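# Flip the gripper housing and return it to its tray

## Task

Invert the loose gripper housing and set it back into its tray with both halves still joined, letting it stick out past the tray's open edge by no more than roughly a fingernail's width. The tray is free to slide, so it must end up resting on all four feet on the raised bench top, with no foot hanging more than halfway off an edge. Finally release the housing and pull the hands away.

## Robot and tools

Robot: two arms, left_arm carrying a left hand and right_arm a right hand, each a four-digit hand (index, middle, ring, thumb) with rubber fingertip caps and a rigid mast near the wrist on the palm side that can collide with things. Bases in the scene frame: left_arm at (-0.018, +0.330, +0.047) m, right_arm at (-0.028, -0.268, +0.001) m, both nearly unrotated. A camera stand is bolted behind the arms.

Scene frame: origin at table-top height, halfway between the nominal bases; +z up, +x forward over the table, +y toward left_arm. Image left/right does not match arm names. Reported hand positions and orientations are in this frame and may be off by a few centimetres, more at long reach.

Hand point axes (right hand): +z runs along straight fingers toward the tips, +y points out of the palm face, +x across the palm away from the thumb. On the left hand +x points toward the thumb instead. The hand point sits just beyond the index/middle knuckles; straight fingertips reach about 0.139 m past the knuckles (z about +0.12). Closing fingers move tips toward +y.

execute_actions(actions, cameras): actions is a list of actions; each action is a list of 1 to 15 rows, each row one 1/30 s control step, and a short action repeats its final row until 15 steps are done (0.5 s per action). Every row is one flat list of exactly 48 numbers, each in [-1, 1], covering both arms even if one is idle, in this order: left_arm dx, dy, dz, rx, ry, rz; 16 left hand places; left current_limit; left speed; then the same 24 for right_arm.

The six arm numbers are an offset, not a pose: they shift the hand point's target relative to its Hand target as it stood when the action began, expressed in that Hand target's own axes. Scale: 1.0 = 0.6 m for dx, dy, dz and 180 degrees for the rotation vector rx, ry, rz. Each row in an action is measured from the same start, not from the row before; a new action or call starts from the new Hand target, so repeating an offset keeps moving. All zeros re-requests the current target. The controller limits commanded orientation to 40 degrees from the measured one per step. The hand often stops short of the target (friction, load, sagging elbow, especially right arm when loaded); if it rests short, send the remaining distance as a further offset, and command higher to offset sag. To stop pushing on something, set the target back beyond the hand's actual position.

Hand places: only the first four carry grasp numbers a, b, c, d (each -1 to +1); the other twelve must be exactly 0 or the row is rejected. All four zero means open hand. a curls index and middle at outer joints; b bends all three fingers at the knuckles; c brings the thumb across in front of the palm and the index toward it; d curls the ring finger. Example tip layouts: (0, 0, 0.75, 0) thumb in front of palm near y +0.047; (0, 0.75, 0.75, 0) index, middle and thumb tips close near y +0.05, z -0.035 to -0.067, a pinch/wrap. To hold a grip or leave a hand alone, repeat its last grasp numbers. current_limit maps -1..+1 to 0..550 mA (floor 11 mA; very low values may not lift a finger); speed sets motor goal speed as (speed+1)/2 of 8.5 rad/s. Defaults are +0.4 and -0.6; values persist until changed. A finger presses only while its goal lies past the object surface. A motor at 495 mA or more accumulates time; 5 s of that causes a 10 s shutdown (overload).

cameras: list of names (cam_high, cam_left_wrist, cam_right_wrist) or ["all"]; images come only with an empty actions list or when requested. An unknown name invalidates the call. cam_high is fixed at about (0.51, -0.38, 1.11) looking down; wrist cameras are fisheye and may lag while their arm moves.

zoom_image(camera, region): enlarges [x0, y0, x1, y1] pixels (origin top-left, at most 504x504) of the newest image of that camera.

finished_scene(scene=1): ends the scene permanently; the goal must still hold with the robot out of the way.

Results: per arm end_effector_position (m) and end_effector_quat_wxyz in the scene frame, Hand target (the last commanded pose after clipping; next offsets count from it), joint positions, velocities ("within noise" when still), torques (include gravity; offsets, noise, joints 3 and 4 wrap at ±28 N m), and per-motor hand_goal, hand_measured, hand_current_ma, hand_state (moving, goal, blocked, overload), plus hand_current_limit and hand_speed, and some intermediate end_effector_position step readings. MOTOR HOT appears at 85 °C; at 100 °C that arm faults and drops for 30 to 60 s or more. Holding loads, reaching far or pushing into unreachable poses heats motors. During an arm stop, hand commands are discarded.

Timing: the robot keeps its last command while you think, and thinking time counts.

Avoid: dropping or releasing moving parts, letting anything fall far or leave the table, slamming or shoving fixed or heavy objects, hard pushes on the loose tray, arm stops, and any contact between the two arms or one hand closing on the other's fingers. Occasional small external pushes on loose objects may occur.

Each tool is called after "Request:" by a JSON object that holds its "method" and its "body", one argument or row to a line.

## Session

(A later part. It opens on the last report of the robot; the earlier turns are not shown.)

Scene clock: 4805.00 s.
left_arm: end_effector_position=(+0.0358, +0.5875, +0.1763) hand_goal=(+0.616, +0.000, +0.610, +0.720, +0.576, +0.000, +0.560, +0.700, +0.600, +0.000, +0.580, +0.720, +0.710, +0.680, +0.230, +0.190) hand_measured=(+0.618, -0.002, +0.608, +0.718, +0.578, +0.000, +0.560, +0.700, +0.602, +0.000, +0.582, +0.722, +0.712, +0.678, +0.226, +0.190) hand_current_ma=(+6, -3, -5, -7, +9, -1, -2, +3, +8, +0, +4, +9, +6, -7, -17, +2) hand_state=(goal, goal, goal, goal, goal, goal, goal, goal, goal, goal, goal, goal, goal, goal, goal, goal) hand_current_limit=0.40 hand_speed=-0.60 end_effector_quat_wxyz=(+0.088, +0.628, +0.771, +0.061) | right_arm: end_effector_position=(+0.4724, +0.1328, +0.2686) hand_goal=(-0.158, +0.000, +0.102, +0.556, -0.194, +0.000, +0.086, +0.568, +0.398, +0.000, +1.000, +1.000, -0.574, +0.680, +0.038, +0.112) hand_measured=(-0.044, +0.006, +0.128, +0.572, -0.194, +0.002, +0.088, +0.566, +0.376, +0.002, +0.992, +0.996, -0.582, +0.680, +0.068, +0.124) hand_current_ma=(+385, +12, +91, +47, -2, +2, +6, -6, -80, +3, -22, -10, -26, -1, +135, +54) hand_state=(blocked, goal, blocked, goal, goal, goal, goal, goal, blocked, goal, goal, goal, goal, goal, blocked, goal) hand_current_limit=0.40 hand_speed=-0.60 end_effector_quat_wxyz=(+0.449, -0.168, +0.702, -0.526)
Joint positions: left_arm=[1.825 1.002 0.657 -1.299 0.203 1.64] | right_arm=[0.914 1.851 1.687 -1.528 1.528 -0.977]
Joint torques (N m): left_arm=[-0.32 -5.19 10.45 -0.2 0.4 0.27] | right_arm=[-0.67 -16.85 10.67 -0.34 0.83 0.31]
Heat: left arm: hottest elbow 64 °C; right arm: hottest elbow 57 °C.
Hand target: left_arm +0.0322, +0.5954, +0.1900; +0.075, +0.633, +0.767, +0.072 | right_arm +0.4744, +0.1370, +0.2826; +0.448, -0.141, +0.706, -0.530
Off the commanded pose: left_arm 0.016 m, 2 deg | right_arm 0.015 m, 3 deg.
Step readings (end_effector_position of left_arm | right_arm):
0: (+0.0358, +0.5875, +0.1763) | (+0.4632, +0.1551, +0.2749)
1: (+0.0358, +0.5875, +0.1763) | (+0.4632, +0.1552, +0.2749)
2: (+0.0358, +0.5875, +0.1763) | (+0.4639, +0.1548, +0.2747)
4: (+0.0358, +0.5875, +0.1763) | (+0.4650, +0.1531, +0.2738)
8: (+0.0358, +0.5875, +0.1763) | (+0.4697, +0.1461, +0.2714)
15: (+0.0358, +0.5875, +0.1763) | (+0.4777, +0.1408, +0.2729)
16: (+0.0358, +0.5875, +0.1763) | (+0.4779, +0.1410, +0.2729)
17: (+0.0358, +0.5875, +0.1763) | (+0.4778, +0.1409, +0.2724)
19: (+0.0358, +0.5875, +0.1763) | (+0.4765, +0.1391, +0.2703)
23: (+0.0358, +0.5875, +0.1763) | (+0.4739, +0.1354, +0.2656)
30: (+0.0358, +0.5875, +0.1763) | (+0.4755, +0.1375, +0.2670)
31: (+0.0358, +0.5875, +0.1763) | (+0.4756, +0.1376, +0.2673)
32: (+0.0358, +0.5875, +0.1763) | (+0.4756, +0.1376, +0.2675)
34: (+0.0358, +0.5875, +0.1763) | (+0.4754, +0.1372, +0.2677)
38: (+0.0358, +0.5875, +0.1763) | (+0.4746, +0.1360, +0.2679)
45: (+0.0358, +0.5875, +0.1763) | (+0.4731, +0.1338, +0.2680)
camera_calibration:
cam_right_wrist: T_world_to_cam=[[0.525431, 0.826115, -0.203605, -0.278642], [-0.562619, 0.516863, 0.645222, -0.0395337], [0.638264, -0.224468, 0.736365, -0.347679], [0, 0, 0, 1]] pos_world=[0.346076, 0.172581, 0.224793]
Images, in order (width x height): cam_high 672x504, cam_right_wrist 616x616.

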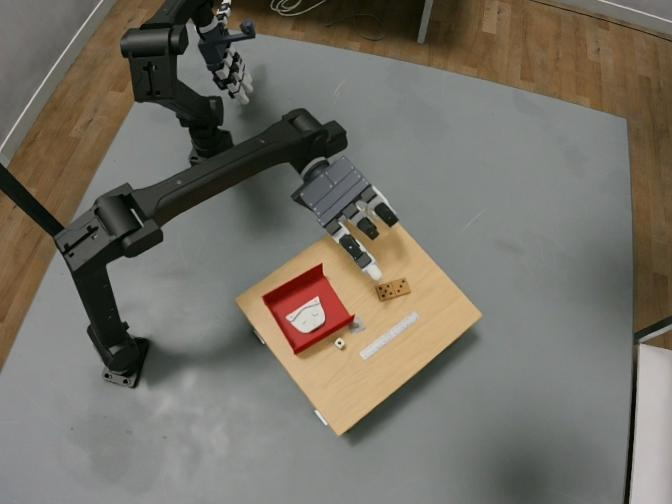

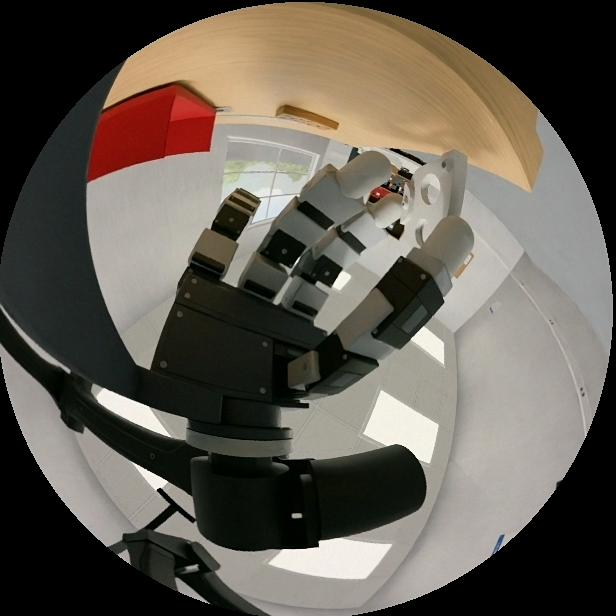

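Request:
{"method": "execute_actions", "body": {
  "actions": [
    [[0,0,0,0,0,0,0,0.1,0,0,0,0,0,0,0,0,0,0,0,0,0,0,0.4,-0.6,0.0158,0.0247,0.001,0,0,0.0222,0.25,0.47,0.77,-0.3,0,0,0,0,0,0,0,0,0,0,0,0,0.4,-0.6]],
    [[0,0,0,0,0,0,0,0.1,0,0,0,0,0,0,0,0,0,0,0,0,0,0,0.4,-0.6,0.008,0.0145,0.0007,0.0,0.0,0,0.25,0.47,0.77,-0.3,0,0,0,0,0,0,0,0,0,0,0,0,0.4,-0.6]],
    [[0,0,0,0,0,0,0,0.1,0,0,0,0,0,0,0,0,0,0,0,0,0,0,0.4,-0.6,0,0,0,0.0,0.0,0,0.25,0.47,0.77,-0.3,0,0,0,0,0,0,0,0,0,0,0,0,0.4,-0.6]]
  ],
  "cameras": ["cam_high","cam_right_wrist"]
}}

Request:
{"method": "zoom_image", "body": {
  "camera": "cam_right_wrist",
  "region": [360, 60, 580, 280]
}}

Scene clock: 4833.80 s.
left_arm: end_effector_position=(+0.0358, +0.5875, +0.1763) hand_goal=(+0.616, +0.000, +0.610, +0.720, +0.576, +0.000, +0.560, +0.700, +0.600, +0.000, +0.580, +0.720, +0.710, +0.680, +0.230, +0.190) hand_measured=(+0.618, -0.002, +0.608, +0.718, +0.578, +0.000, +0.560, +0.700, +0.602, +0.000, +0.582, +0.722, +0.712, +0.678, +0.226, +0.190) hand_current_ma=(+6, -3, -5, -7, +9, -1, -2, +3, +8, +0, +4, +9, +6, -7, -17, +2) hand_state=(goal, goal, goal, goal, goal, goal, goal, goal, goal, goal, goal, goal, goal, goal, goal, goal) hand_current_limit=0.40 hand_speed=-0.60 end_effector_quat_wxyz=(+0.088, +0.628, +0.771, +0.061) | right_arm: end_effector_position=(+0.4698, +0.1282, +0.2527) hand_goal=(-0.158, +0.000, +0.102, +0.556, -0.194, +0.000, +0.086, +0.568, +0.398, +0.000, +1.000, +1.000, -0.574, +0.680, +0.038, +0.112) hand_measured=(-0.044, +0.006, +0.128, +0.572, -0.194, +0.000, +0.088, +0.566, +0.376, +0.002, +0.992, +0.996, -0.584, +0.680, +0.068, +0.124) hand_current_ma=(+385, +12, +91, +47, -2, +2, +6, -6, -77, +2, -21, -10, -30, -1, +135, +54) hand_state=(blocked, goal, blocked, goal, goal, goal, goal, goal, blocked, goal, goal, goal, goal, goal, blocked, goal) hand_current_limit=0.40 hand_speed=-0.60 end_effector_quat_wxyz=(+0.468, -0.134, +0.711, -0.507)
Joint positions: left_arm=[1.825 1.002 0.657 -1.299 0.203 1.64] | right_arm=[0.914 1.875 1.66 -1.667 1.522 -0.7]
Joint torques (N m): left_arm=[-0.62 -4.54 10.52 -0.09 0.41 0.24] | right_arm=[-0.56 -15.21 10.89 -0.53 0.77 0.33]
Heat: left arm: hottest elbow 64 °C; right arm: hottest elbow 59 °C.
Hand target: left_arm +0.0322, +0.5954, +0.1900; +0.075, +0.633, +0.767, +0.072 | right_arm +0.4741, +0.1366, +0.2551; +0.466, -0.117, +0.710, -0.514
Off the commanded pose: left_arm 0.016 m, 2 deg | right_arm 0.010 m, 2 deg.
Step readings (end_effector_position of left_arm | right_arm):
0: (+0.0358, +0.5875, +0.1763) | (+0.4724, +0.1328, +0.2686)
1: (+0.0358, +0.5875, +0.1763) | (+0.4725, +0.1329, +0.2687)
2: (+0.0358, +0.5875, +0.1763) | (+0.4727, +0.1332, +0.2689)
4: (+0.0358, +0.5875, +0.1763) | (+0.4734, +0.1341, +0.2686)
8: (+0.0358, +0.5875, +0.1763) | (+0.4731, +0.1336, +0.2635)
15: (+0.0358, +0.5875, +0.1763) | (+0.4734, +0.1338, +0.2632)
16: (+0.0358, +0.5875, +0.1763) | (+0.4733, +0.1337, +0.2633)
17: (+0.0358, +0.5875, +0.1763) | (+0.4732, +0.1336, +0.2636)
19: (+0.0358, +0.5875, +0.1763) | (+0.4733, +0.1337, +0.2641)
23: (+0.0358, +0.5875, +0.1763) | (+0.4731, +0.1332, +0.2646)
30: (+0.0358, +0.5875, +0.1763) | (+0.4721, +0.1317, +0.2634)
31: (+0.0358, +0.5875, +0.1763) | (+0.4720, +0.1314, +0.2628)
32: (+0.0358, +0.5875, +0.1763) | (+0.4719, +0.1313, +0.2621)
34: (+0.0358, +0.5875, +0.1763) | (+0.4716, +0.1309, +0.2606)
38: (+0.0358, +0.5875, +0.1763) | (+0.4711, +0.1302, +0.2576)
45: (+0.0358, +0.5875, +0.1763) | (+0.4701, +0.1287, +0.2543)
camera_calibration:
cam_right_wrist: T_world_to_cam=[[0.544663, 0.830367, -0.117613, -0.307951], [-0.587183, 0.477707, 0.653461, -0.0138947], [0.598797, -0.286856, 0.747767, -0.311635], [0, 0, 0, 1]] pos_world=[0.346177, 0.172956, 0.205891]
Images, in order (width x height): cam_high 672x504, cam_right_wrist 616x616.

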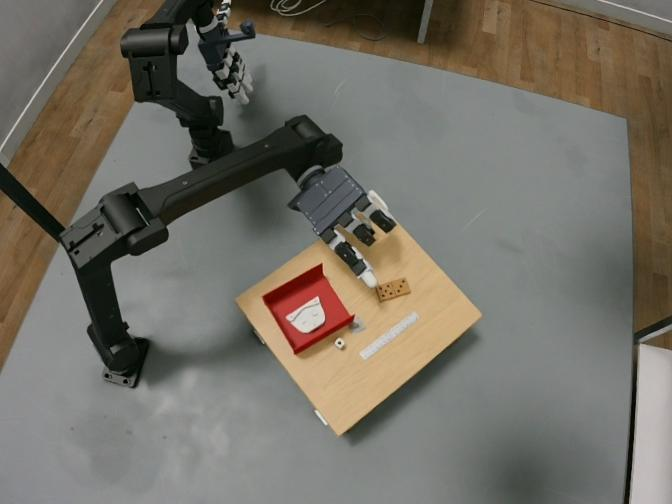

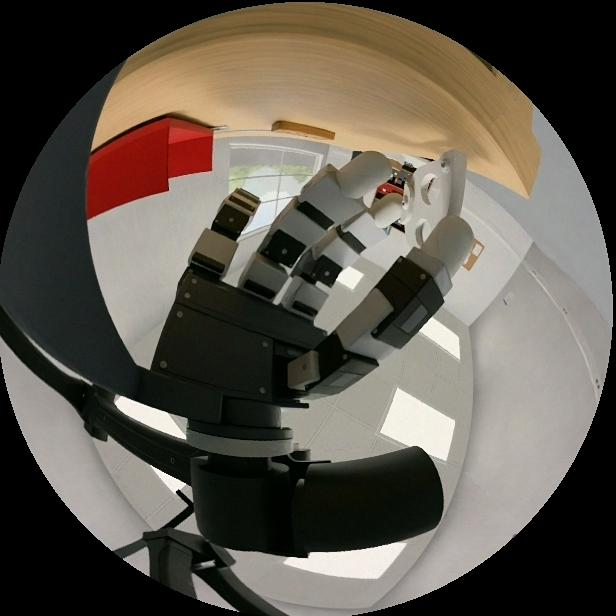

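Scaled by 2.291 from the camera's 616x616 image, which has a finer 880x880 frame.

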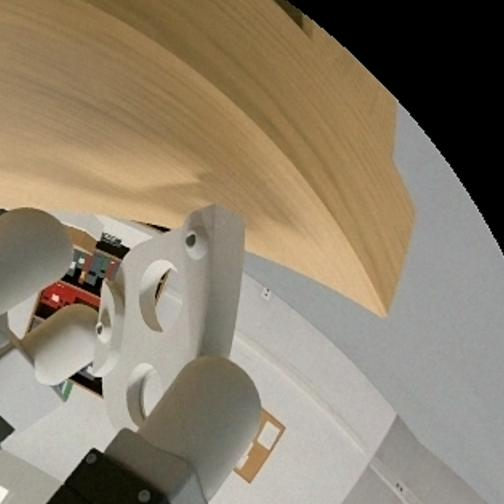

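Request:
{"method": "execute_actions", "body": {
  "actions": [
    [[0,0,0,0,0,0,0,0.1,0,0,0,0,0,0,0,0,0,0,0,0,0,0,0.4,-0.6,0.0088,0.0141,0.0008,0,0,0,0.25,0.47,0.77,-0.3,0,0,0,0,0,0,0,0,0,0,0,0,0.4,-0.6]],
    [[0,0,0,0,0,0,0,0.1,0,0,0,0,0,0,0,0,0,0,0,0,0,0,0.4,-0.6,0.0044,0.007,0.0004,0.0,0.0,0,0.25,0.47,0.77,-0.3,0,0,0,0,0,0,0,0,0,0,0,0,0.4,-0.6]]
  ],
  "cameras": ["cam_high","cam_right_wrist"]
}}

Request:
{"method": "zoom_image", "body": {
  "camera": "cam_right_wrist",
  "region": [360, 60, 580, 280]
}}

Request:
{"method": "zoom_image", "body": {
  "camera": "cam_high",
  "region": [310, 150, 430, 270]
}}

Scene clock: 4843.57 s.
left_arm: end_effector_position=(+0.0358, +0.5875, +0.1763) hand_goal=(+0.616, +0.000, +0.610, +0.720, +0.576, +0.000, +0.560, +0.700, +0.600, +0.000, +0.580, +0.720, +0.710, +0.680, +0.230, +0.190) hand_measured=(+0.618, -0.002, +0.608, +0.718, +0.578, +0.000, +0.560, +0.700, +0.602, +0.000, +0.582, +0.722, +0.712, +0.678, +0.226, +0.190) hand_current_ma=(+6, -3, -5, -7, +9, -1, -2, +3, +8, +0, +4, +9, +6, -7, -17, +2) hand_state=(goal, goal, goal, goal, goal, goal, goal, goal, goal, goal, goal, goal, goal, goal, goal, goal) hand_current_limit=0.40 hand_speed=-0.60 end_effector_quat_wxyz=(+0.088, +0.628, +0.771, +0.061) | right_arm: end_effector_position=(+0.4720, +0.1311, +0.2444) hand_goal=(-0.158, +0.000, +0.102, +0.556, -0.194, +0.000, +0.086, +0.568, +0.398, +0.000, +1.000, +1.000, -0.574, +0.680, +0.038, +0.112) hand_measured=(-0.044, +0.006, +0.128, +0.572, -0.194, +0.000, +0.088, +0.566, +0.376, +0.002, +0.992, +0.996, -0.584, +0.680, +0.068, +0.124) hand_current_ma=(+385, +12, +91, +47, -2, +2, +6, -6, -76, +2, -21, -10, -30, -1, +135, +54) hand_state=(blocked, goal, blocked, goal, goal, goal, goal, goal, blocked, goal, goal, goal, goal, goal, blocked, goal) hand_current_limit=0.40 hand_speed=-0.60 end_effector_quat_wxyz=(+0.472, -0.127, +0.713, -0.504)
Joint positions: left_arm=[1.825 1.002 0.657 -1.299 0.203 1.64] | right_arm=[0.914 1.893 1.66 -1.671 1.52 -0.662]
Joint torques (N m): left_arm=[-0.62 -4.19 10.41 -0.23 0.38 0.27] | right_arm=[-0.62 -15.15 9.74 -0.65 0.77 0.36]
Heat: left arm: hottest elbow 64 °C; right arm: hottest elbow 59 °C.
Hand target: left_arm +0.0322, +0.5954, +0.1900; +0.075, +0.633, +0.767, +0.072 | right_arm +0.4744, +0.1367, +0.2403; +0.466, -0.117, +0.711, -0.514
Off the commanded pose: left_arm 0.016 m, 2 deg | right_arm 0.007 m, 2 deg.
joint sent to its limit (right arm) — joint 4 (wrist pitch), lower limit. The joint targets still meet the commanded pose.
Step readings (end_effector_position of left_arm | right_arm):
0: (+0.0358, +0.5875, +0.1763) | (+0.4699, +0.1282, +0.2527)
1: (+0.0358, +0.5875, +0.1763) | (+0.4699, +0.1282, +0.2528)
2: (+0.0358, +0.5875, +0.1763) | (+0.4699, +0.1283, +0.2526)
4: (+0.0358, +0.5875, +0.1763) | (+0.4701, +0.1285, +0.2523)
8: (+0.0358, +0.5875, +0.1763) | (+0.4708, +0.1294, +0.2489)
15: (+0.0358, +0.5875, +0.1763) | (+0.4713, +0.1302, +0.2456)
16: (+0.0358, +0.5875, +0.1763) | (+0.4714, +0.1303, +0.2456)
17: (+0.0358, +0.5875, +0.1763) | (+0.4714, +0.1302, +0.2457)
19: (+0.0358, +0.5875, +0.1763) | (+0.4715, +0.1304, +0.2456)
23: (+0.0358, +0.5875, +0.1763) | (+0.4718, +0.1307, +0.2453)
30: (+0.0358, +0.5875, +0.1763) | (+0.4720, +0.1311, +0.2443)
camera_calibration:
cam_right_wrist: T_world_to_cam=[[0.547457, 0.83067, -0.101383, -0.317971], [-0.591904, 0.470013, 0.654781, -0.0056249], [0.591558, -0.298456, 0.748988, -0.301291], [0, 0, 0, 1]] pos_world=[0.348977, 0.17685, 0.19711]
Images, in order (width x height): cam_high 672x504, cam_right_wrist 616x616.

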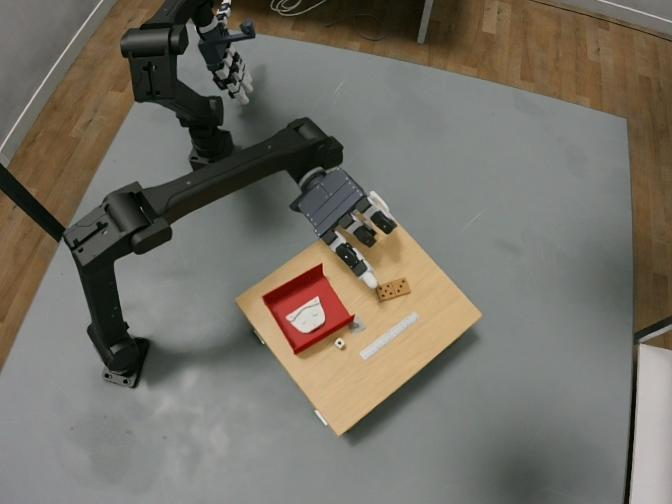

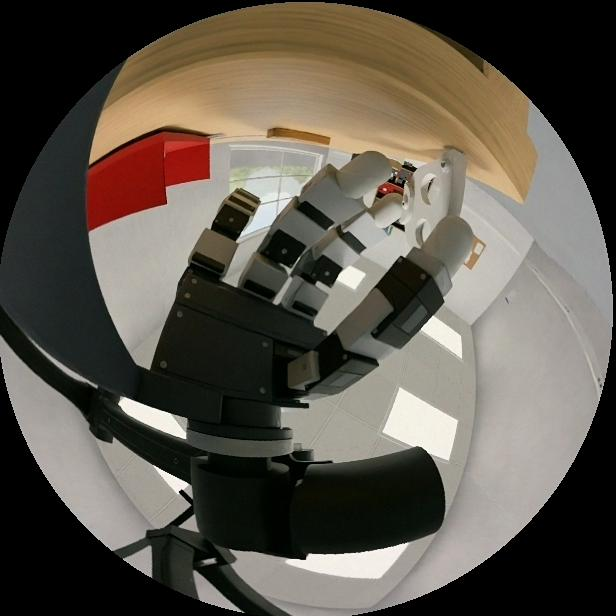

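Scaled by 2.291 from the camera's 616x616 image, which has a finer 880x880 frame.

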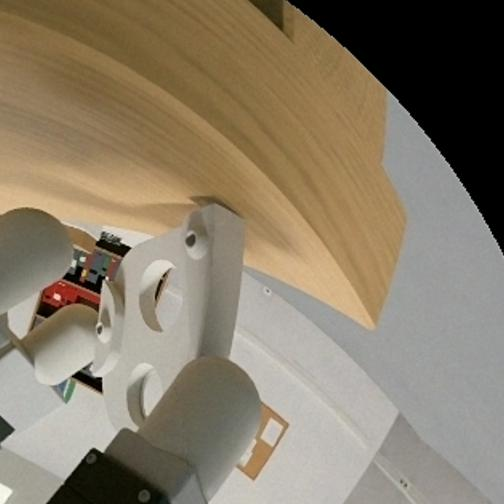

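Scaled by 4.200 from the camera's 672x504 image, which has a finer 960x720 frame.

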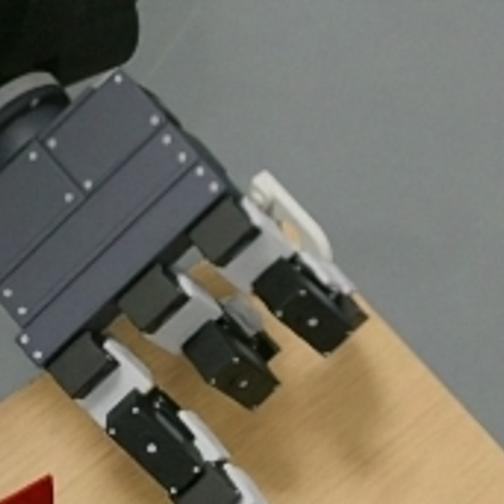

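Request:
{"method": "execute_actions", "body": {
  "actions": [
    [[0,0,0,0,0,0,0,0.1,0,0,0,0,0,0,0,0,0,0,0,0,0,0,0.4,-0.6,0.0138,0.0032,0.0005,0,0,0,0.25,0.47,0.77,-0.3,0,0,0,0,0,0,0,0,0,0,0,0,0.4,-0.6]],
    [[0,0,0,0,0,0,0,0.1,0,0,0,0,0,0,0,0,0,0,0,0,0,0,0.4,-0.6,0.0138,0.0032,0.0005,0.0,0.0,0,0.25,0.47,0.77,-0.3,0,0,0,0,0,0,0,0,0,0,0,0,0.4,-0.6]]
  ],
  "cameras": ["cam_right_wrist"]
}}

Request:
{"method": "zoom_image", "body": {
  "camera": "cam_right_wrist",
  "region": [360, 60, 580, 280]
}}

Scene clock: 4851.43 s.
left_arm: end_effector_position=(+0.0358, +0.5875, +0.1763) hand_goal=(+0.616, +0.000, +0.610, +0.720, +0.576, +0.000, +0.560, +0.700, +0.600, +0.000, +0.580, +0.720, +0.710, +0.680, +0.230, +0.190) hand_measured=(+0.618, -0.002, +0.608, +0.718, +0.578, +0.000, +0.560, +0.700, +0.602, +0.000, +0.582, +0.722, +0.712, +0.678, +0.226, +0.190) hand_current_ma=(+6, -3, -5, -7, +9, -1, -2, +3, +8, +0, +4, +9, +6, -7, -17, +2) hand_state=(goal, goal, goal, goal, goal, goal, goal, goal, goal, goal, goal, goal, goal, goal, goal, goal) hand_current_limit=0.40 hand_speed=-0.60 end_effector_quat_wxyz=(+0.088, +0.628, +0.771, +0.061) | right_arm: end_effector_position=(+0.4687, +0.1262, +0.2322) hand_goal=(-0.158, +0.000, +0.102, +0.556, -0.194, +0.000, +0.086, +0.568, +0.398, +0.000, +1.000, +1.000, -0.574, +0.680, +0.038, +0.112) hand_measured=(-0.158, +0.002, +0.106, +0.560, -0.194, +0.000, +0.088, +0.566, +0.376, +0.002, +0.992, +0.996, -0.582, +0.680, +0.042, +0.114) hand_current_ma=(+0, +2, +8, +9, -2, +1, +6, -6, -75, +2, -21, -10, -23, -1, +13, +8) hand_state=(goal, goal, goal, goal, goal, goal, goal, goal, blocked, goal, goal, goal, goal, goal, goal, goal) hand_current_limit=0.40 hand_speed=-0.60 end_effector_quat_wxyz=(+0.473, -0.124, +0.713, -0.502)
Joint positions: left_arm=[1.825 1.002 0.657 -1.299 0.203 1.64] | right_arm=[0.914 1.893 1.624 -1.671 1.519 -0.618]
Joint torques (N m): left_arm=[-0.44 -4.89 10.41 -0.21 0.32 0.21] | right_arm=[-0.73 -15.97 8.06 -0.79 0.8 0.36]
Heat: left arm: hottest elbow 64 °C; right arm: hottest elbow 59 °C.
Hand target: left_arm +0.0322, +0.5954, +0.1900; +0.075, +0.633, +0.767, +0.072 | right_arm +0.4672, +0.1274, +0.2282; +0.467, -0.116, +0.710, -0.514
Off the commanded pose: left_arm 0.016 m, 2 deg | right_arm 0.004 m, 2 deg.
joint sent to its limit (right arm) — joint 4 (wrist pitch), lower limit. The joint targets still meet the commanded pose.
Step readings (end_effector_position of left_arm | right_arm):
0: (+0.0358, +0.5875, +0.1763) | (+0.4720, +0.1311, +0.2444)
1: (+0.0358, +0.5875, +0.1763) | (+0.4721, +0.1311, +0.2444)
2: (+0.0358, +0.5875, +0.1763) | (+0.4721, +0.1312, +0.2445)
4: (+0.0358, +0.5875, +0.1763) | (+0.4723, +0.1314, +0.2448)
8: (+0.0358, +0.5875, +0.1763) | (+0.4722, +0.1312, +0.2440)
15: (+0.0358, +0.5875, +0.1763) | (+0.4721, +0.1310, +0.2435)
16: (+0.0358, +0.5875, +0.1763) | (+0.4721, +0.1310, +0.2433)
17: (+0.0358, +0.5875, +0.1763) | (+0.4719, +0.1307, +0.2427)
19: (+0.0358, +0.5875, +0.1763) | (+0.4714, +0.1299, +0.2406)
23: (+0.0358, +0.5875, +0.1763) | (+0.4698, +0.1277, +0.2356)
30: (+0.0358, +0.5875, +0.1763) | (+0.4686, +0.1262, +0.2322)
camera_calibration:
cam_right_wrist: T_world_to_cam=[[0.550015, 0.829834, -0.0941228, -0.316028], [-0.593104, 0.467462, 0.655521, 0.00333065], [0.587972, -0.304722, 0.749289, -0.28927], [0, 0, 0, 1]] pos_world=[0.345878, 0.172547, 0.184818]
Images, in order (width x height): cam_right_wrist 616x616.

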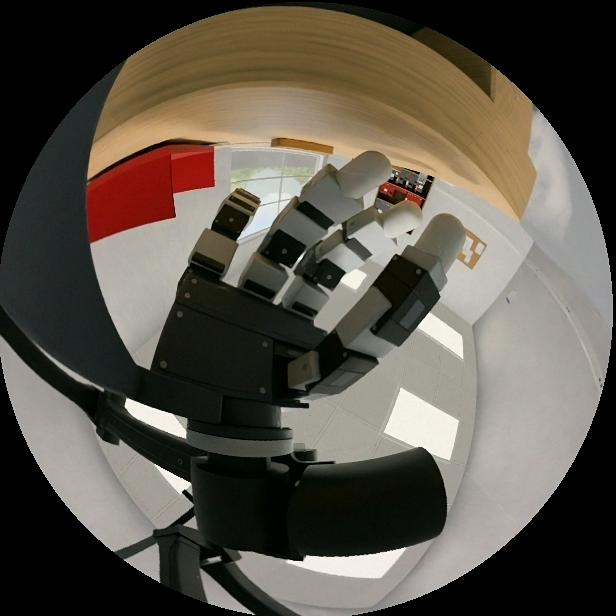

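Scaled by 2.291 from the camera's 616x616 image, which has a finer 880x880 frame.

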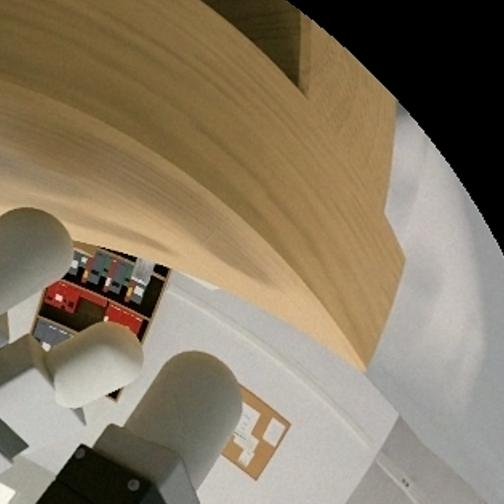

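Request:
{"method": "execute_actions", "body": {
  "actions": [],
  "cameras": ["all"]
}}

Request:
{"method": "zoom_image", "body": {
  "camera": "cam_high",
  "region": [310, 150, 430, 270]
}}

Scene clock: 4853.97 s.
left_arm: end_effector_position=(+0.0358, +0.5875, +0.1763) hand_goal=(+0.616, +0.000, +0.610, +0.720, +0.576, +0.000, +0.560, +0.700, +0.600, +0.000, +0.580, +0.720, +0.710, +0.680, +0.230, +0.190) hand_measured=(+0.618, -0.002, +0.608, +0.718, +0.578, +0.000, +0.560, +0.700, +0.602, +0.000, +0.582, +0.722, +0.712, +0.678, +0.226, +0.190) hand_current_ma=(+6, -3, -5, -7, +9, -1, -2, +3, +8, +0, +4, +9, +6, -7, -17, +2) hand_state=(goal, goal, goal, goal, goal, goal, goal, goal, goal, goal, goal, goal, goal, goal, goal, goal) hand_current_limit=0.40 hand_speed=-0.60 end_effector_quat_wxyz=(+0.088, +0.628, +0.771, +0.061) | right_arm: end_effector_position=(+0.4687, +0.1262, +0.2322) hand_goal=(-0.158, +0.000, +0.102, +0.556, -0.194, +0.000, +0.086, +0.568, +0.398, +0.000, +1.000, +1.000, -0.574, +0.680, +0.038, +0.112) hand_measured=(-0.158, +0.002, +0.106, +0.560, -0.194, +0.000, +0.088, +0.566, +0.376, +0.002, +0.992, +0.996, -0.582, +0.680, +0.042, +0.114) hand_current_ma=(+0, +2, +8, +9, -2, +1, +6, -6, -75, +2, -21, -10, -23, -1, +13, +8) hand_state=(goal, goal, goal, goal, goal, goal, goal, goal, blocked, goal, goal, goal, goal, goal, goal, goal) hand_current_limit=0.40 hand_speed=-0.60 end_effector_quat_wxyz=(+0.473, -0.124, +0.713, -0.502)
Joint positions: left_arm=[1.825 1.002 0.657 -1.299 0.203 1.64] | right_arm=[0.914 1.893 1.624 -1.671 1.519 -0.618]
Joint velocities: within noise
Joint torques (N m): left_arm=[-0.5 -4.6 10.33 -0.1 0.4 0.24] | right_arm=[-0.85 -16.21 8.13 -0.72 0.77 0.35]
Heat: left arm: hottest elbow 64 °C; right arm: hottest elbow 58 °C.
Hand target: left_arm +0.0322, +0.5954, +0.1900; +0.075, +0.633, +0.767, +0.072 | right_arm +0.4672, +0.1274, +0.2282; +0.467, -0.116, +0.710, -0.514
Off the commanded pose: left_arm 0.016 m, 2 deg | right_arm 0.004 m, 2 deg.
camera_calibration:
cam_left_wrist: T_world_to_cam=[[-0.49386, -0.868587, -0.0407236, 0.497821], [-0.693829, 0.365402, 0.62055, -0.351302], [-0.524121, 0.33472, -0.783109, 0.0827606], [0, 0, 0, 1]] pos_world=[0.0454875, 0.533066, 0.303084]
cam_right_wrist: T_world_to_cam=[[0.550093, 0.829816, -0.0938245, -0.31619], [-0.593197, 0.467352, 0.655514, 0.00333606], [0.587806, -0.304937, 0.749332, -0.289153], [0, 0, 0, 1]] pos_world=[0.345878, 0.172647, 0.184818]

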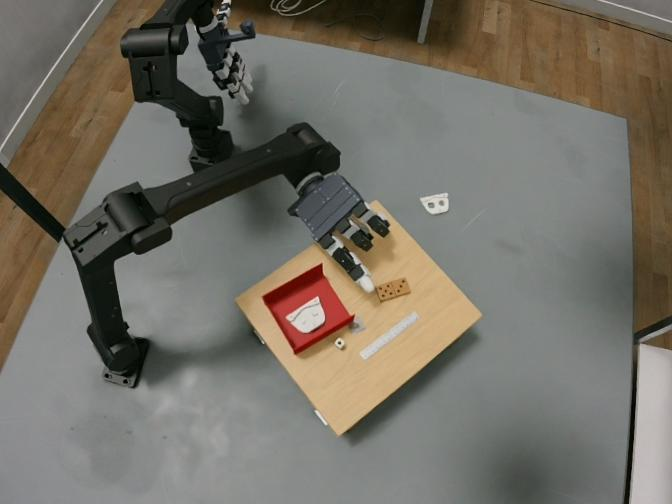

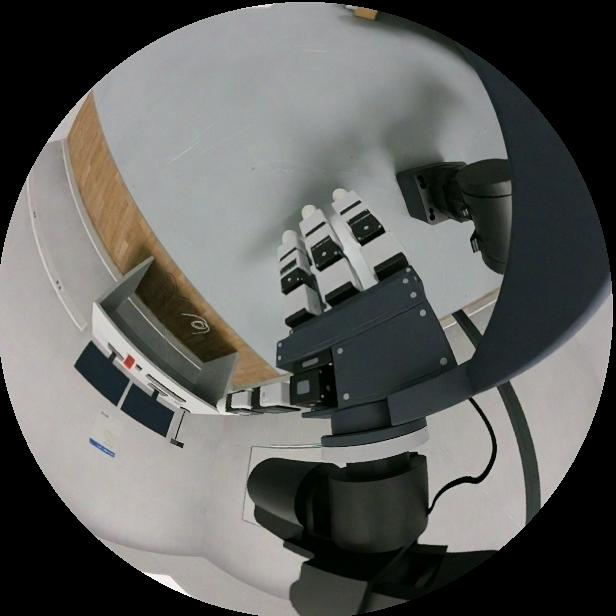

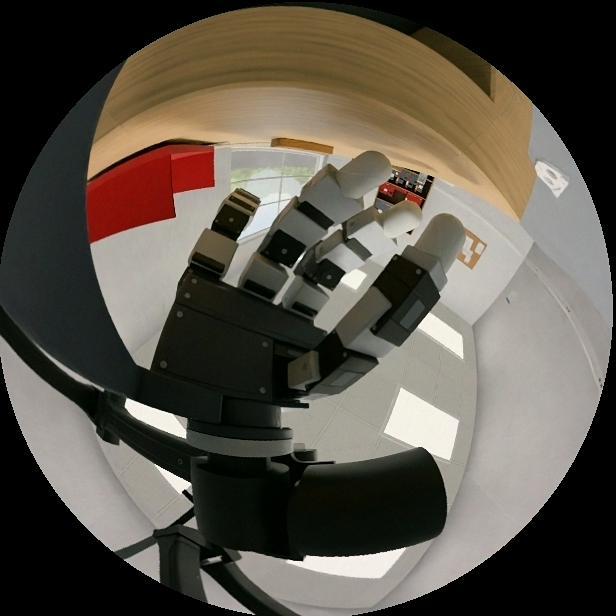

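Scaled by 4.200 from the camera's 672x504 image, which has a finer 960x720 frame.

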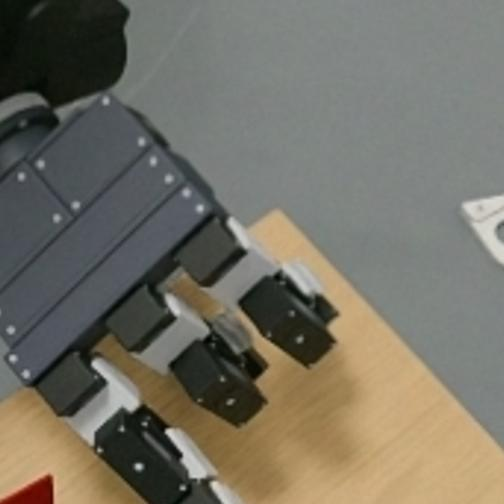

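Request:
{"method": "zoom_image", "body": {
  "camera": "cam_high",
  "region": [395, 165, 475, 245]
}}

Scaled by 6.300 from the camera's 672x504 image, which has a finer 960x720 frame.

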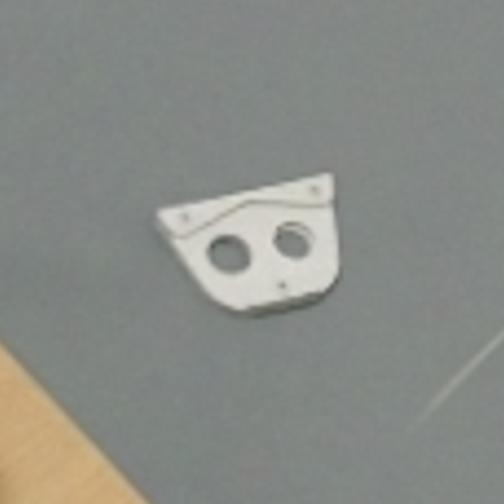

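Request:
{"method": "execute_actions", "body": {
  "actions": [
    [[0,0,0,0,0,0,0,0.1,0,0,0,0,0,0,0,0,0,0,0,0,0,0,0.4,-0.6,-0.0265,-0.0425,-0.0025,0,0,0,0.2,0.2,0.6,0,0,0,0,0,0,0,0,0,0,0,0,0,0.4,-0.6]],
    [[0,0,0,0,0,0,0,0.1,0,0,0,0,0,0,0,0,0,0,0,0,0,0,0.4,-0.6,-0.0265,-0.0425,-0.0025,0,0,-0.03,0.2,0.1,0.5,0,0,0,0,0,0,0,0,0,0,0,0,0,0.4,-0.6]],
    [[0,0,0,0,0,0,0,0.1,0,0,0,0,0,0,0,0,0,0,0,0,0,0,0.4,-0.6,-0.0265,-0.0425,-0.0025,0,0,-0.03,0.2,0.1,0.5,0,0,0,0,0,0,0,0,0,0,0,0,0,0.4,-0.6]],
    [[0,0,0,0,0,0,0,0.1,0,0,0,0,0,0,0,0,0,0,0,0,0,0,0.4,-0.6,0.0739,-0.0483,-0.0068,0.0153,0.0231,-0.0319,0.2,0.1,0.5,0,0,0,0,0,0,0,0,0,0,0,0,0,0.4,-0.6]],
    [[0,0,0,0,0,0,0,0.1,0,0,0,0,0,0,0,0,0,0,0,0,0,0,0.4,-0.6,0.0739,-0.04,-0.0068,0.0153,0.0231,-0.0319,0.2,0.1,0.5,0,0,0,0,0,0,0,0,0,0,0,0,0,0.4,-0.6]],
    [[0,0,0,0,0,0,0,0.1,0,0,0,0,0,0,0,0,0,0,0,0,0,0,0.4,-0.6,0.08,-0.03,0.005,0.0153,0.0231,-0.02,0.2,0.1,0.5,0,0,0,0,0,0,0,0,0,0,0,0,0,0.4,-0.6]],
    [[0,0,0,0,0,0,0,0.1,0,0,0,0,0,0,0,0,0,0,0,0,0,0,0.4,-0.6,0.0845,-0.0227,0.0133,0.01,0.0231,0,0.2,0.1,0.5,0,0,0,0,0,0,0,0,0,0,0,0,0,0.4,-0.6]]
  ],
  "cameras": ["cam_high"]
}}

Scene clock: 5336.20 s.
left_arm: end_effector_position=(+0.0358, +0.5875, +0.1763) hand_goal=(+0.616, +0.000, +0.610, +0.720, +0.576, +0.000, +0.560, +0.700, +0.600, +0.000, +0.580, +0.720, +0.710, +0.680, +0.230, +0.190) hand_measured=(+0.618, -0.002, +0.608, +0.718, +0.578, +0.000, +0.560, +0.700, +0.602, +0.000, +0.582, +0.722, +0.712, +0.678, +0.226, +0.190) hand_current_ma=(+6, -3, -5, -7, +9, -1, -2, +3, +8, +0, +4, +9, +6, -7, -17, +2) hand_state=(goal, goal, goal, goal, goal, goal, goal, goal, goal, goal, goal, goal, goal, goal, goal, goal) hand_current_limit=0.40 hand_speed=-0.60 end_effector_quat_wxyz=(+0.088, +0.628, +0.771, +0.061) | right_arm: end_effector_position=(+0.3267, -0.0167, +0.3550) hand_goal=(+0.460, +0.000, +0.156, +0.530, +0.526, +0.000, +0.240, +0.560, +0.746, +0.000, +0.580, +0.700, -0.120, +0.680, +0.106, +0.086) hand_measured=(+0.442, +0.000, +0.152, +0.532, +0.508, +0.000, +0.234, +0.562, +0.724, +0.000, +0.580, +0.702, -0.128, +0.680, +0.104, +0.088) hand_current_ma=(-58, +2, -13, +7, -65, +1, -15, +6, -78, +1, +0, +6, -23, -1, -4, +7) hand_state=(goal, goal, goal, goal, goal, goal, goal, goal, blocked, goal, goal, goal, goal, goal, goal, goal) hand_current_limit=0.40 hand_speed=-0.60 end_effector_quat_wxyz=(+0.373, -0.307, +0.660, -0.576)
Joint positions: left_arm=[1.825 1.002 0.657 -1.299 0.203 1.64] | right_arm=[0.984 1.315 1.327 -1.675 1.511 -1.34]
Joint torques (N m): left_arm=[-0.5 -4.48 10.44 -0.24 0.35 0.23] | right_arm=[-0.26 -9.11 8.75 -0.16 1.02 0.05]
Heat: left arm: hottest elbow 63 °C; right arm: hottest elbow 48 °C.
Hand target: left_arm +0.0322, +0.5954, +0.1900; +0.075, +0.633, +0.767, +0.072 | right_arm +0.3230, -0.0161, +0.3559; +0.253, -0.152, +0.664, -0.687
Off the commanded pose: left_arm 0.016 m, 2 deg | right_arm 0.004 m, 26 deg.
joint sent to its limit (right arm) — joint 4 (wrist pitch), lower limit. The joint targets are off in orientation, not in position.
Step readings (end_effector_position of left_arm | right_arm):
0: (+0.0358, +0.5875, +0.1763) | (+0.4687, +0.1262, +0.2322)
1: (+0.0358, +0.5875, +0.1763) | (+0.4687, +0.1262, +0.2322)
2: (+0.0358, +0.5875, +0.1763) | (+0.4686, +0.1262, +0.2321)
4: (+0.0358, +0.5875, +0.1763) | (+0.4683, +0.1258, +0.2315)
8: (+0.0358, +0.5875, +0.1763) | (+0.4675, +0.1248, +0.2310)
15: (+0.0358, +0.5875, +0.1763) | (+0.4666, +0.1236, +0.2336)
16: (+0.0358, +0.5875, +0.1763) | (+0.4664, +0.1234, +0.2339)
17: (+0.0358, +0.5875, +0.1763) | (+0.4658, +0.1227, +0.2340)
19: (+0.0358, +0.5875, +0.1763) | (+0.4646, +0.1213, +0.2343)
23: (+0.0358, +0.5875, +0.1763) | (+0.4643, +0.1213, +0.2462)
30: (+0.0358, +0.5875, +0.1763) | (+0.4638, +0.1208, +0.2644)
31: (+0.0358, +0.5875, +0.1763) | (+0.4638, +0.1208, +0.2651)
32: (+0.0358, +0.5875, +0.1763) | (+0.4636, +0.1207, +0.2659)
34: (+0.0358, +0.5875, +0.1763) | (+0.4635, +0.1208, +0.2688)
38: (+0.0358, +0.5875, +0.1763) | (+0.4659, +0.1241, +0.2840)
45: (+0.0358, +0.5875, +0.1763) | (+0.4657, +0.1241, +0.2926)
46: (+0.0358, +0.5875, +0.1763) | (+0.4654, +0.1238, +0.2923)
47: (+0.0358, +0.5875, +0.1763) | (+0.4646, +0.1229, +0.2927)
49: (+0.0358, +0.5875, +0.1763) | (+0.4609, +0.1182, +0.2935)
53: (+0.0358, +0.5875, +0.1763) | (+0.4485, +0.1023, +0.3056)
60: (+0.0358, +0.5875, +0.1763) | (+0.4389, +0.0907, +0.3322)
61: (+0.0358, +0.5875, +0.1763) | (+0.4382, +0.0901, +0.3325)
62: (+0.0358, +0.5875, +0.1763) | (+0.4360, +0.0880, +0.3309)
64: (+0.0358, +0.5875, +0.1763) | (+0.4281, +0.0809, +0.3247)
68: (+0.0358, +0.5875, +0.1763) | (+0.4116, +0.0676, +0.3205)
75: (+0.0358, +0.5875, +0.1763) | (+0.4018, +0.0600, +0.3365)
76: (+0.0358, +0.5875, +0.1763) | (+0.4011, +0.0592, +0.3374)
77: (+0.0358, +0.5875, +0.1763) | (+0.3990, +0.0569, +0.3368)
79: (+0.0358, +0.5875, +0.1763) | (+0.3911, +0.0487, +0.3327)
83: (+0.0358, +0.5875, +0.1763) | (+0.3753, +0.0311, +0.3325)
90: (+0.0358, +0.5875, +0.1763) | (+0.3657, +0.0227, +0.3488)
91: (+0.0358, +0.5875, +0.1763) | (+0.3651, +0.0223, +0.3488)
92: (+0.0358, +0.5875, +0.1763) | (+0.3631, +0.0200, +0.3473)
94: (+0.0358, +0.5875, +0.1763) | (+0.3551, +0.0119, +0.3413)
98: (+0.0358, +0.5875, +0.1763) | (+0.3378, -0.0062, +0.3396)
105: (+0.0358, +0.5875, +0.1763) | (+0.3284, -0.0157, +0.3590)
Images, in order (width x height): cam_high 672x504.

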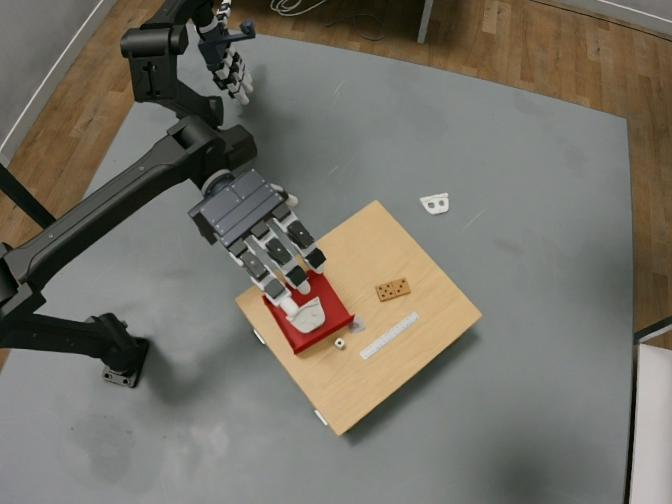

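Request:
{"method": "execute_actions", "body": {
  "actions": [
    [[-0.017,0.0836,-0.0239,0.0036,-0.0125,0.0596,0,0.1,0,0,0,0,0,0,0,0,0,0,0,0,0,0,0.4,-0.6,0,0,0,0,0,0,0.2,0.1,0.5,0,0,0,0,0,0,0,0,0,0,0,0,0,0.4,-0.6]],
    [[-0.0077,0.0898,-0.0226,0.0036,-0.0125,0.0596,0,0.1,0,0,0,0,0,0,0,0,0,0,0,0,0,0,0.4,-0.6,0,0,0,0,0,0,0.2,0.1,0.5,0,0,0,0,0,0,0,0,0,0,0,0,0,0.4,-0.6]],
    [[0.0107,0.0906,0.0194,0.0036,-0.0125,0.0596,0,0.1,0,0,0,0,0,0,0,0,0,0,0,0,0,0,0.4,-0.6,0,0,0,0,0,0,0.2,0.1,0.5,0,0,0,0,0,0,0,0,0,0,0,0,0,0.4,-0.6]],
    [[0.0097,0.1,0.0215,0.0036,-0.0125,0.0596,0,0.1,0,0,0,0,0,0,0,0,0,0,0,0,0,0,0.4,-0.6,0,0,0,0,0,0,0.2,0.1,0.5,0,0,0,0,0,0,0,0,0,0,0,0,0,0.4,-0.6]],
    [[0.0252,0.1124,0.0241,0.0036,-0.0125,0.0596,0,0.1,0,0,0,0,0,0,0,0,0,0,0,0,0,0,0.4,-0.6,0,0,0,0,0,0,0.2,0.1,0.5,0,0,0,0,0,0,0,0,0,0,0,0,0,0.4,-0.6]]
  ],
  "cameras": ["cam_high"]
}}

Scene clock: 5348.50 s.
left_arm: end_effector_position=(+0.2991, +0.5270, +0.2206) hand_goal=(+0.616, +0.000, +0.610, +0.720, +0.576, +0.000, +0.560, +0.700, +0.600, +0.000, +0.580, +0.720, +0.710, +0.680, +0.230, +0.190) hand_measured=(+0.618, -0.002, +0.610, +0.718, +0.580, +0.000, +0.560, +0.700, +0.604, +0.000, +0.582, +0.722, +0.712, +0.678, +0.226, +0.190) hand_current_ma=(+9, -3, -2, -7, +11, -1, -2, +3, +11, +0, +4, +9, +7, -7, -17, +2) hand_state=(goal, goal, goal, goal, goal, goal, goal, goal, goal, goal, goal, goal, goal, goal, goal, goal) hand_current_limit=0.40 hand_speed=-0.60 end_effector_quat_wxyz=(+0.100, +0.917, +0.387, +0.000) | right_arm: end_effector_position=(+0.3267, -0.0168, +0.3550) hand_goal=(+0.460, +0.000, +0.156, +0.530, +0.526, +0.000, +0.240, +0.560, +0.746, +0.000, +0.580, +0.700, -0.120, +0.680, +0.106, +0.086) hand_measured=(+0.442, +0.000, +0.152, +0.532, +0.508, +0.000, +0.234, +0.562, +0.724, +0.000, +0.580, +0.702, -0.128, +0.680, +0.104, +0.088) hand_current_ma=(-58, +2, -13, +7, -65, +1, -15, +6, -78, +1, +0, +6, -23, -1, -4, +7) hand_state=(goal, goal, goal, goal, goal, goal, goal, goal, blocked, goal, goal, goal, goal, goal, goal, goal) hand_current_limit=0.40 hand_speed=-0.60 end_effector_quat_wxyz=(+0.372, -0.308, +0.659, -0.576)
Joint positions: left_arm=[0.862 1.324 1.03 -1.369 0.179 1.654] | right_arm=[0.984 1.315 1.327 -1.675 1.511 -1.341]
Joint torques (N m): left_arm=[-0.73 -8.18 12.01 0.31 0.21 -0.03] | right_arm=[-0.15 -8.88 8.73 -0.18 1 0.04]
Heat: left arm: hottest elbow 64 °C; right arm: hottest elbow 49 °C.
Hand target: left_arm +0.3102, +0.5436, +0.2337; +0.090, +0.916, +0.391, +0.017 | right_arm +0.3230, -0.0161, +0.3559; +0.253, -0.152, +0.664, -0.687
Off the commanded pose: left_arm 0.024 m, 2 deg | right_arm 0.004 m, 26 deg.
joint sent to its limit (right arm) — joint 4 (wrist pitch), lower limit. The joint targets are off in orientation, not in position.
Step readings (end_effector_position of left_arm | right_arm):
0: (+0.0358, +0.5875, +0.1763) | (+0.3267, -0.0167, +0.3550)
1: (+0.0360, +0.5874, +0.1763) | (+0.3267, -0.0167, +0.3550)
2: (+0.0379, +0.5859, +0.1766) | (+0.3267, -0.0167, +0.3550)
4: (+0.0483, +0.5826, +0.1800) | (+0.3267, -0.0167, +0.3550)
8: (+0.0732, +0.5791, +0.1918) | (+0.3267, -0.0168, +0.3550)
15: (+0.0787, +0.5824, +0.1999) | (+0.3267, -0.0168, +0.3550)
16: (+0.0790, +0.5822, +0.2000) | (+0.3267, -0.0168, +0.3550)
17: (+0.0815, +0.5808, +0.2008) | (+0.3267, -0.0168, +0.3550)
19: (+0.0926, +0.5775, +0.2051) | (+0.3267, -0.0168, +0.3550)
23: (+0.1202, +0.5757, +0.2194) | (+0.3267, -0.0168, +0.3550)
30: (+0.1265, +0.5784, +0.2248) | (+0.3267, -0.0168, +0.3550)
31: (+0.1269, +0.5783, +0.2245) | (+0.3267, -0.0168, +0.3550)
32: (+0.1294, +0.5774, +0.2238) | (+0.3267, -0.0168, +0.3550)
34: (+0.1409, +0.5743, +0.2233) | (+0.3267, -0.0168, +0.3550)
38: (+0.1714, +0.5668, +0.2232) | (+0.3267, -0.0168, +0.3550)
45: (+0.1788, +0.5682, +0.2221) | (+0.3267, -0.0168, +0.3550)
46: (+0.1791, +0.5683, +0.2225) | (+0.3267, -0.0168, +0.3550)
47: (+0.1817, +0.5671, +0.2224) | (+0.3267, -0.0168, +0.3550)
49: (+0.1932, +0.5634, +0.2233) | (+0.3267, -0.0168, +0.3550)
53: (+0.2259, +0.5515, +0.2241) | (+0.3267, -0.0168, +0.3550)
60: (+0.2348, +0.5506, +0.2210) | (+0.3267, -0.0168, +0.3550)
61: (+0.2351, +0.5506, +0.2212) | (+0.3267, -0.0168, +0.3550)
62: (+0.2378, +0.5493, +0.2214) | (+0.3267, -0.0168, +0.3550)
64: (+0.2495, +0.5451, +0.2223) | (+0.3267, -0.0168, +0.3550)
68: (+0.2865, +0.5294, +0.2237) | (+0.3267, -0.0168, +0.3550)
75: (+0.2981, +0.5258, +0.2189) | (+0.3267, -0.0168, +0.3550)
Images, in order (width x height): cam_high 672x504.

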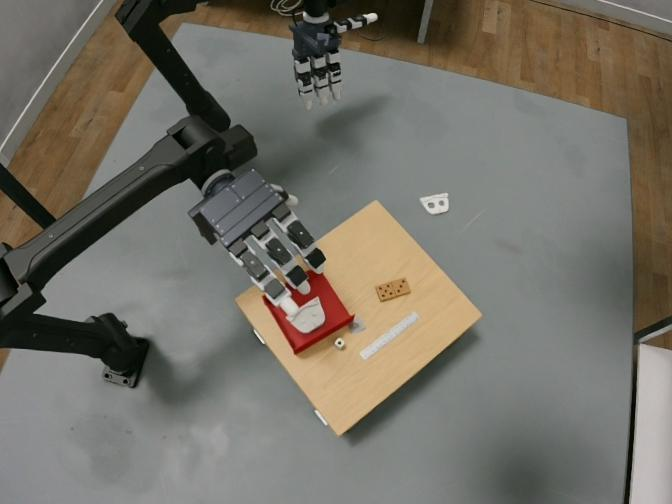

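Request:
{"method": "execute_actions", "body": {
  "actions": [
    [[0.024,0.1248,0.0268,0.0036,-0.0125,0.0596,0,0.1,0,0,0,0,0,0,0,0,0,0,0,0,0,0,0.4,-0.6,0,0,0,0,0,0,0.2,0.1,0.5,0,0,0,0,0,0,0,0,0,0,0,0,0,0.4,-0.6]],
    [[0.0227,0.1374,0.0295,0.0036,-0.0125,0.0596,0,0.1,0,0,0,0,0,0,0,0,0,0,0,0,0,0,0.4,-0.6,0,0,0,0,0,0,0.2,0.1,0.5,0,0,0,0,0,0,0,0,0,0,0,0,0,0.4,-0.6]],
    [[0.0378,0.1529,0.0328,0.0036,-0.0125,0.0596,0,0.1,0,0,0,0,0,0,0,0,0,0,0,0,0,0,0.4,-0.6,0,0,0,0,0,0,0.2,0.1,0.5,0,0,0,0,0,0,0,0,0,0,0,0,0,0.4,-0.6]],
    [[0.0308,0.1359,0.0292,0.003,-0.0103,0.0488,0,0.1,0,0,0,0,0,0,0,0,0,0,0,0,0,0,0.4,-0.6,0,0,0,0,0,0,0.2,0.1,0.5,0,0,0,0,0,0,0,0,0,0,0,0,0,0.4,-0.6]]
  ],
  "cameras": ["cam_high"]
}}

Scene clock: 5357.23 s.
left_arm: end_effector_position=(+0.5137, +0.2821, +0.2087) hand_goal=(+0.616, +0.000, +0.610, +0.720, +0.576, +0.000, +0.560, +0.700, +0.600, +0.000, +0.580, +0.720, +0.710, +0.680, +0.230, +0.190) hand_measured=(+0.618, +0.000, +0.610, +0.718, +0.580, +0.000, +0.560, +0.700, +0.604, +0.000, +0.582, +0.722, +0.712, +0.678, +0.226, +0.190) hand_current_ma=(+9, -2, -2, -7, +11, -1, -2, +3, +11, +0, +4, +9, +7, -7, -17, +2) hand_state=(goal, goal, goal, goal, goal, goal, goal, goal, goal, goal, goal, goal, goal, goal, goal, goal) hand_current_limit=0.40 hand_speed=-0.60 end_effector_quat_wxyz=(+0.089, +0.995, +0.031, -0.039) | right_arm: end_effector_position=(+0.3267, -0.0168, +0.3550) hand_goal=(+0.460, +0.000, +0.156, +0.530, +0.526, +0.000, +0.240, +0.560, +0.746, +0.000, +0.580, +0.700, -0.120, +0.680, +0.106, +0.086) hand_measured=(+0.442, +0.000, +0.152, +0.532, +0.508, +0.000, +0.234, +0.562, +0.724, +0.000, +0.580, +0.702, -0.128, +0.680, +0.104, +0.088) hand_current_ma=(-58, +2, -13, +7, -65, +1, -15, +6, -78, +1, +0, +6, -23, -1, -4, +7) hand_state=(goal, goal, goal, goal, goal, goal, goal, goal, blocked, goal, goal, goal, goal, goal, goal, goal) hand_current_limit=0.40 hand_speed=-0.60 end_effector_quat_wxyz=(+0.372, -0.308, +0.659, -0.576)
Joint positions: left_arm=[0.116 1.755 1.497 -1.408 0.171 1.645] | right_arm=[0.984 1.315 1.327 -1.675 1.511 -1.341]
Joint torques (N m): left_arm=[-0.85 -15.74 11.93 -0.31 0.2 -0.1] | right_arm=[-0.26 -8.94 8.69 -0.12 0.98 0.06]
Heat: left arm: hottest elbow 64 °C; right arm: hottest elbow 49 °C.
Hand target: left_arm +0.5303, +0.2862, +0.2181; +0.087, +0.995, +0.039, -0.028 | right_arm +0.3230, -0.0161, +0.3559; +0.253, -0.152, +0.664, -0.687
Off the commanded pose: left_arm 0.019 m, 2 deg | right_arm 0.004 m, 26 deg.
joint sent to its limit (right arm) — joint 4 (wrist pitch), lower limit. The joint targets are off in orientation, not in position.
Step readings (end_effector_position of left_arm | right_arm):
0: (+0.2991, +0.5270, +0.2206) | (+0.3267, -0.0168, +0.3550)
1: (+0.2994, +0.5270, +0.2207) | (+0.3267, -0.0168, +0.3550)
2: (+0.3018, +0.5253, +0.2206) | (+0.3267, -0.0168, +0.3550)
4: (+0.3126, +0.5191, +0.2213) | (+0.3267, -0.0168, +0.3550)
8: (+0.3475, +0.4930, +0.2216) | (+0.3267, -0.0168, +0.3550)
15: (+0.3604, +0.4842, +0.2166) | (+0.3267, -0.0168, +0.3550)
16: (+0.3608, +0.4843, +0.2167) | (+0.3267, -0.0168, +0.3550)
17: (+0.3631, +0.4821, +0.2168) | (+0.3267, -0.0168, +0.3550)
19: (+0.3731, +0.4754, +0.2181) | (+0.3267, -0.0168, +0.3550)
23: (+0.4049, +0.4410, +0.2199) | (+0.3267, -0.0168, +0.3550)
30: (+0.4184, +0.4242, +0.2139) | (+0.3267, -0.0168, +0.3550)
31: (+0.4188, +0.4249, +0.2138) | (+0.3267, -0.0168, +0.3550)
32: (+0.4209, +0.4227, +0.2140) | (+0.3267, -0.0168, +0.3550)
34: (+0.4312, +0.4159, +0.2152) | (+0.3267, -0.0168, +0.3550)
38: (+0.4629, +0.3748, +0.2167) | (+0.3267, -0.0168, +0.3550)
45: (+0.4762, +0.3473, +0.2098) | (+0.3267, -0.0168, +0.3550)
46: (+0.4764, +0.3484, +0.2094) | (+0.3267, -0.0168, +0.3550)
47: (+0.4776, +0.3466, +0.2095) | (+0.3267, -0.0168, +0.3550)
49: (+0.4850, +0.3426, +0.2107) | (+0.3267, -0.0168, +0.3550)
53: (+0.5061, +0.3054, +0.2124) | (+0.3267, -0.0168, +0.3550)
60: (+0.5116, +0.2717, +0.2075) | (+0.3267, -0.0168, +0.3550)
Images, in order (width x height): cam_high 672x504.

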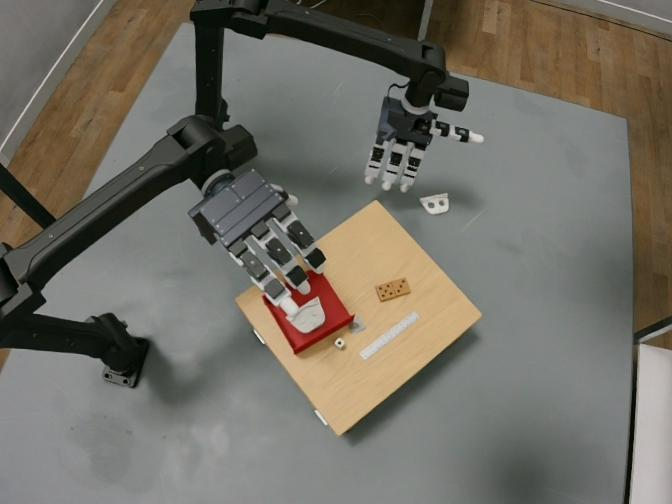

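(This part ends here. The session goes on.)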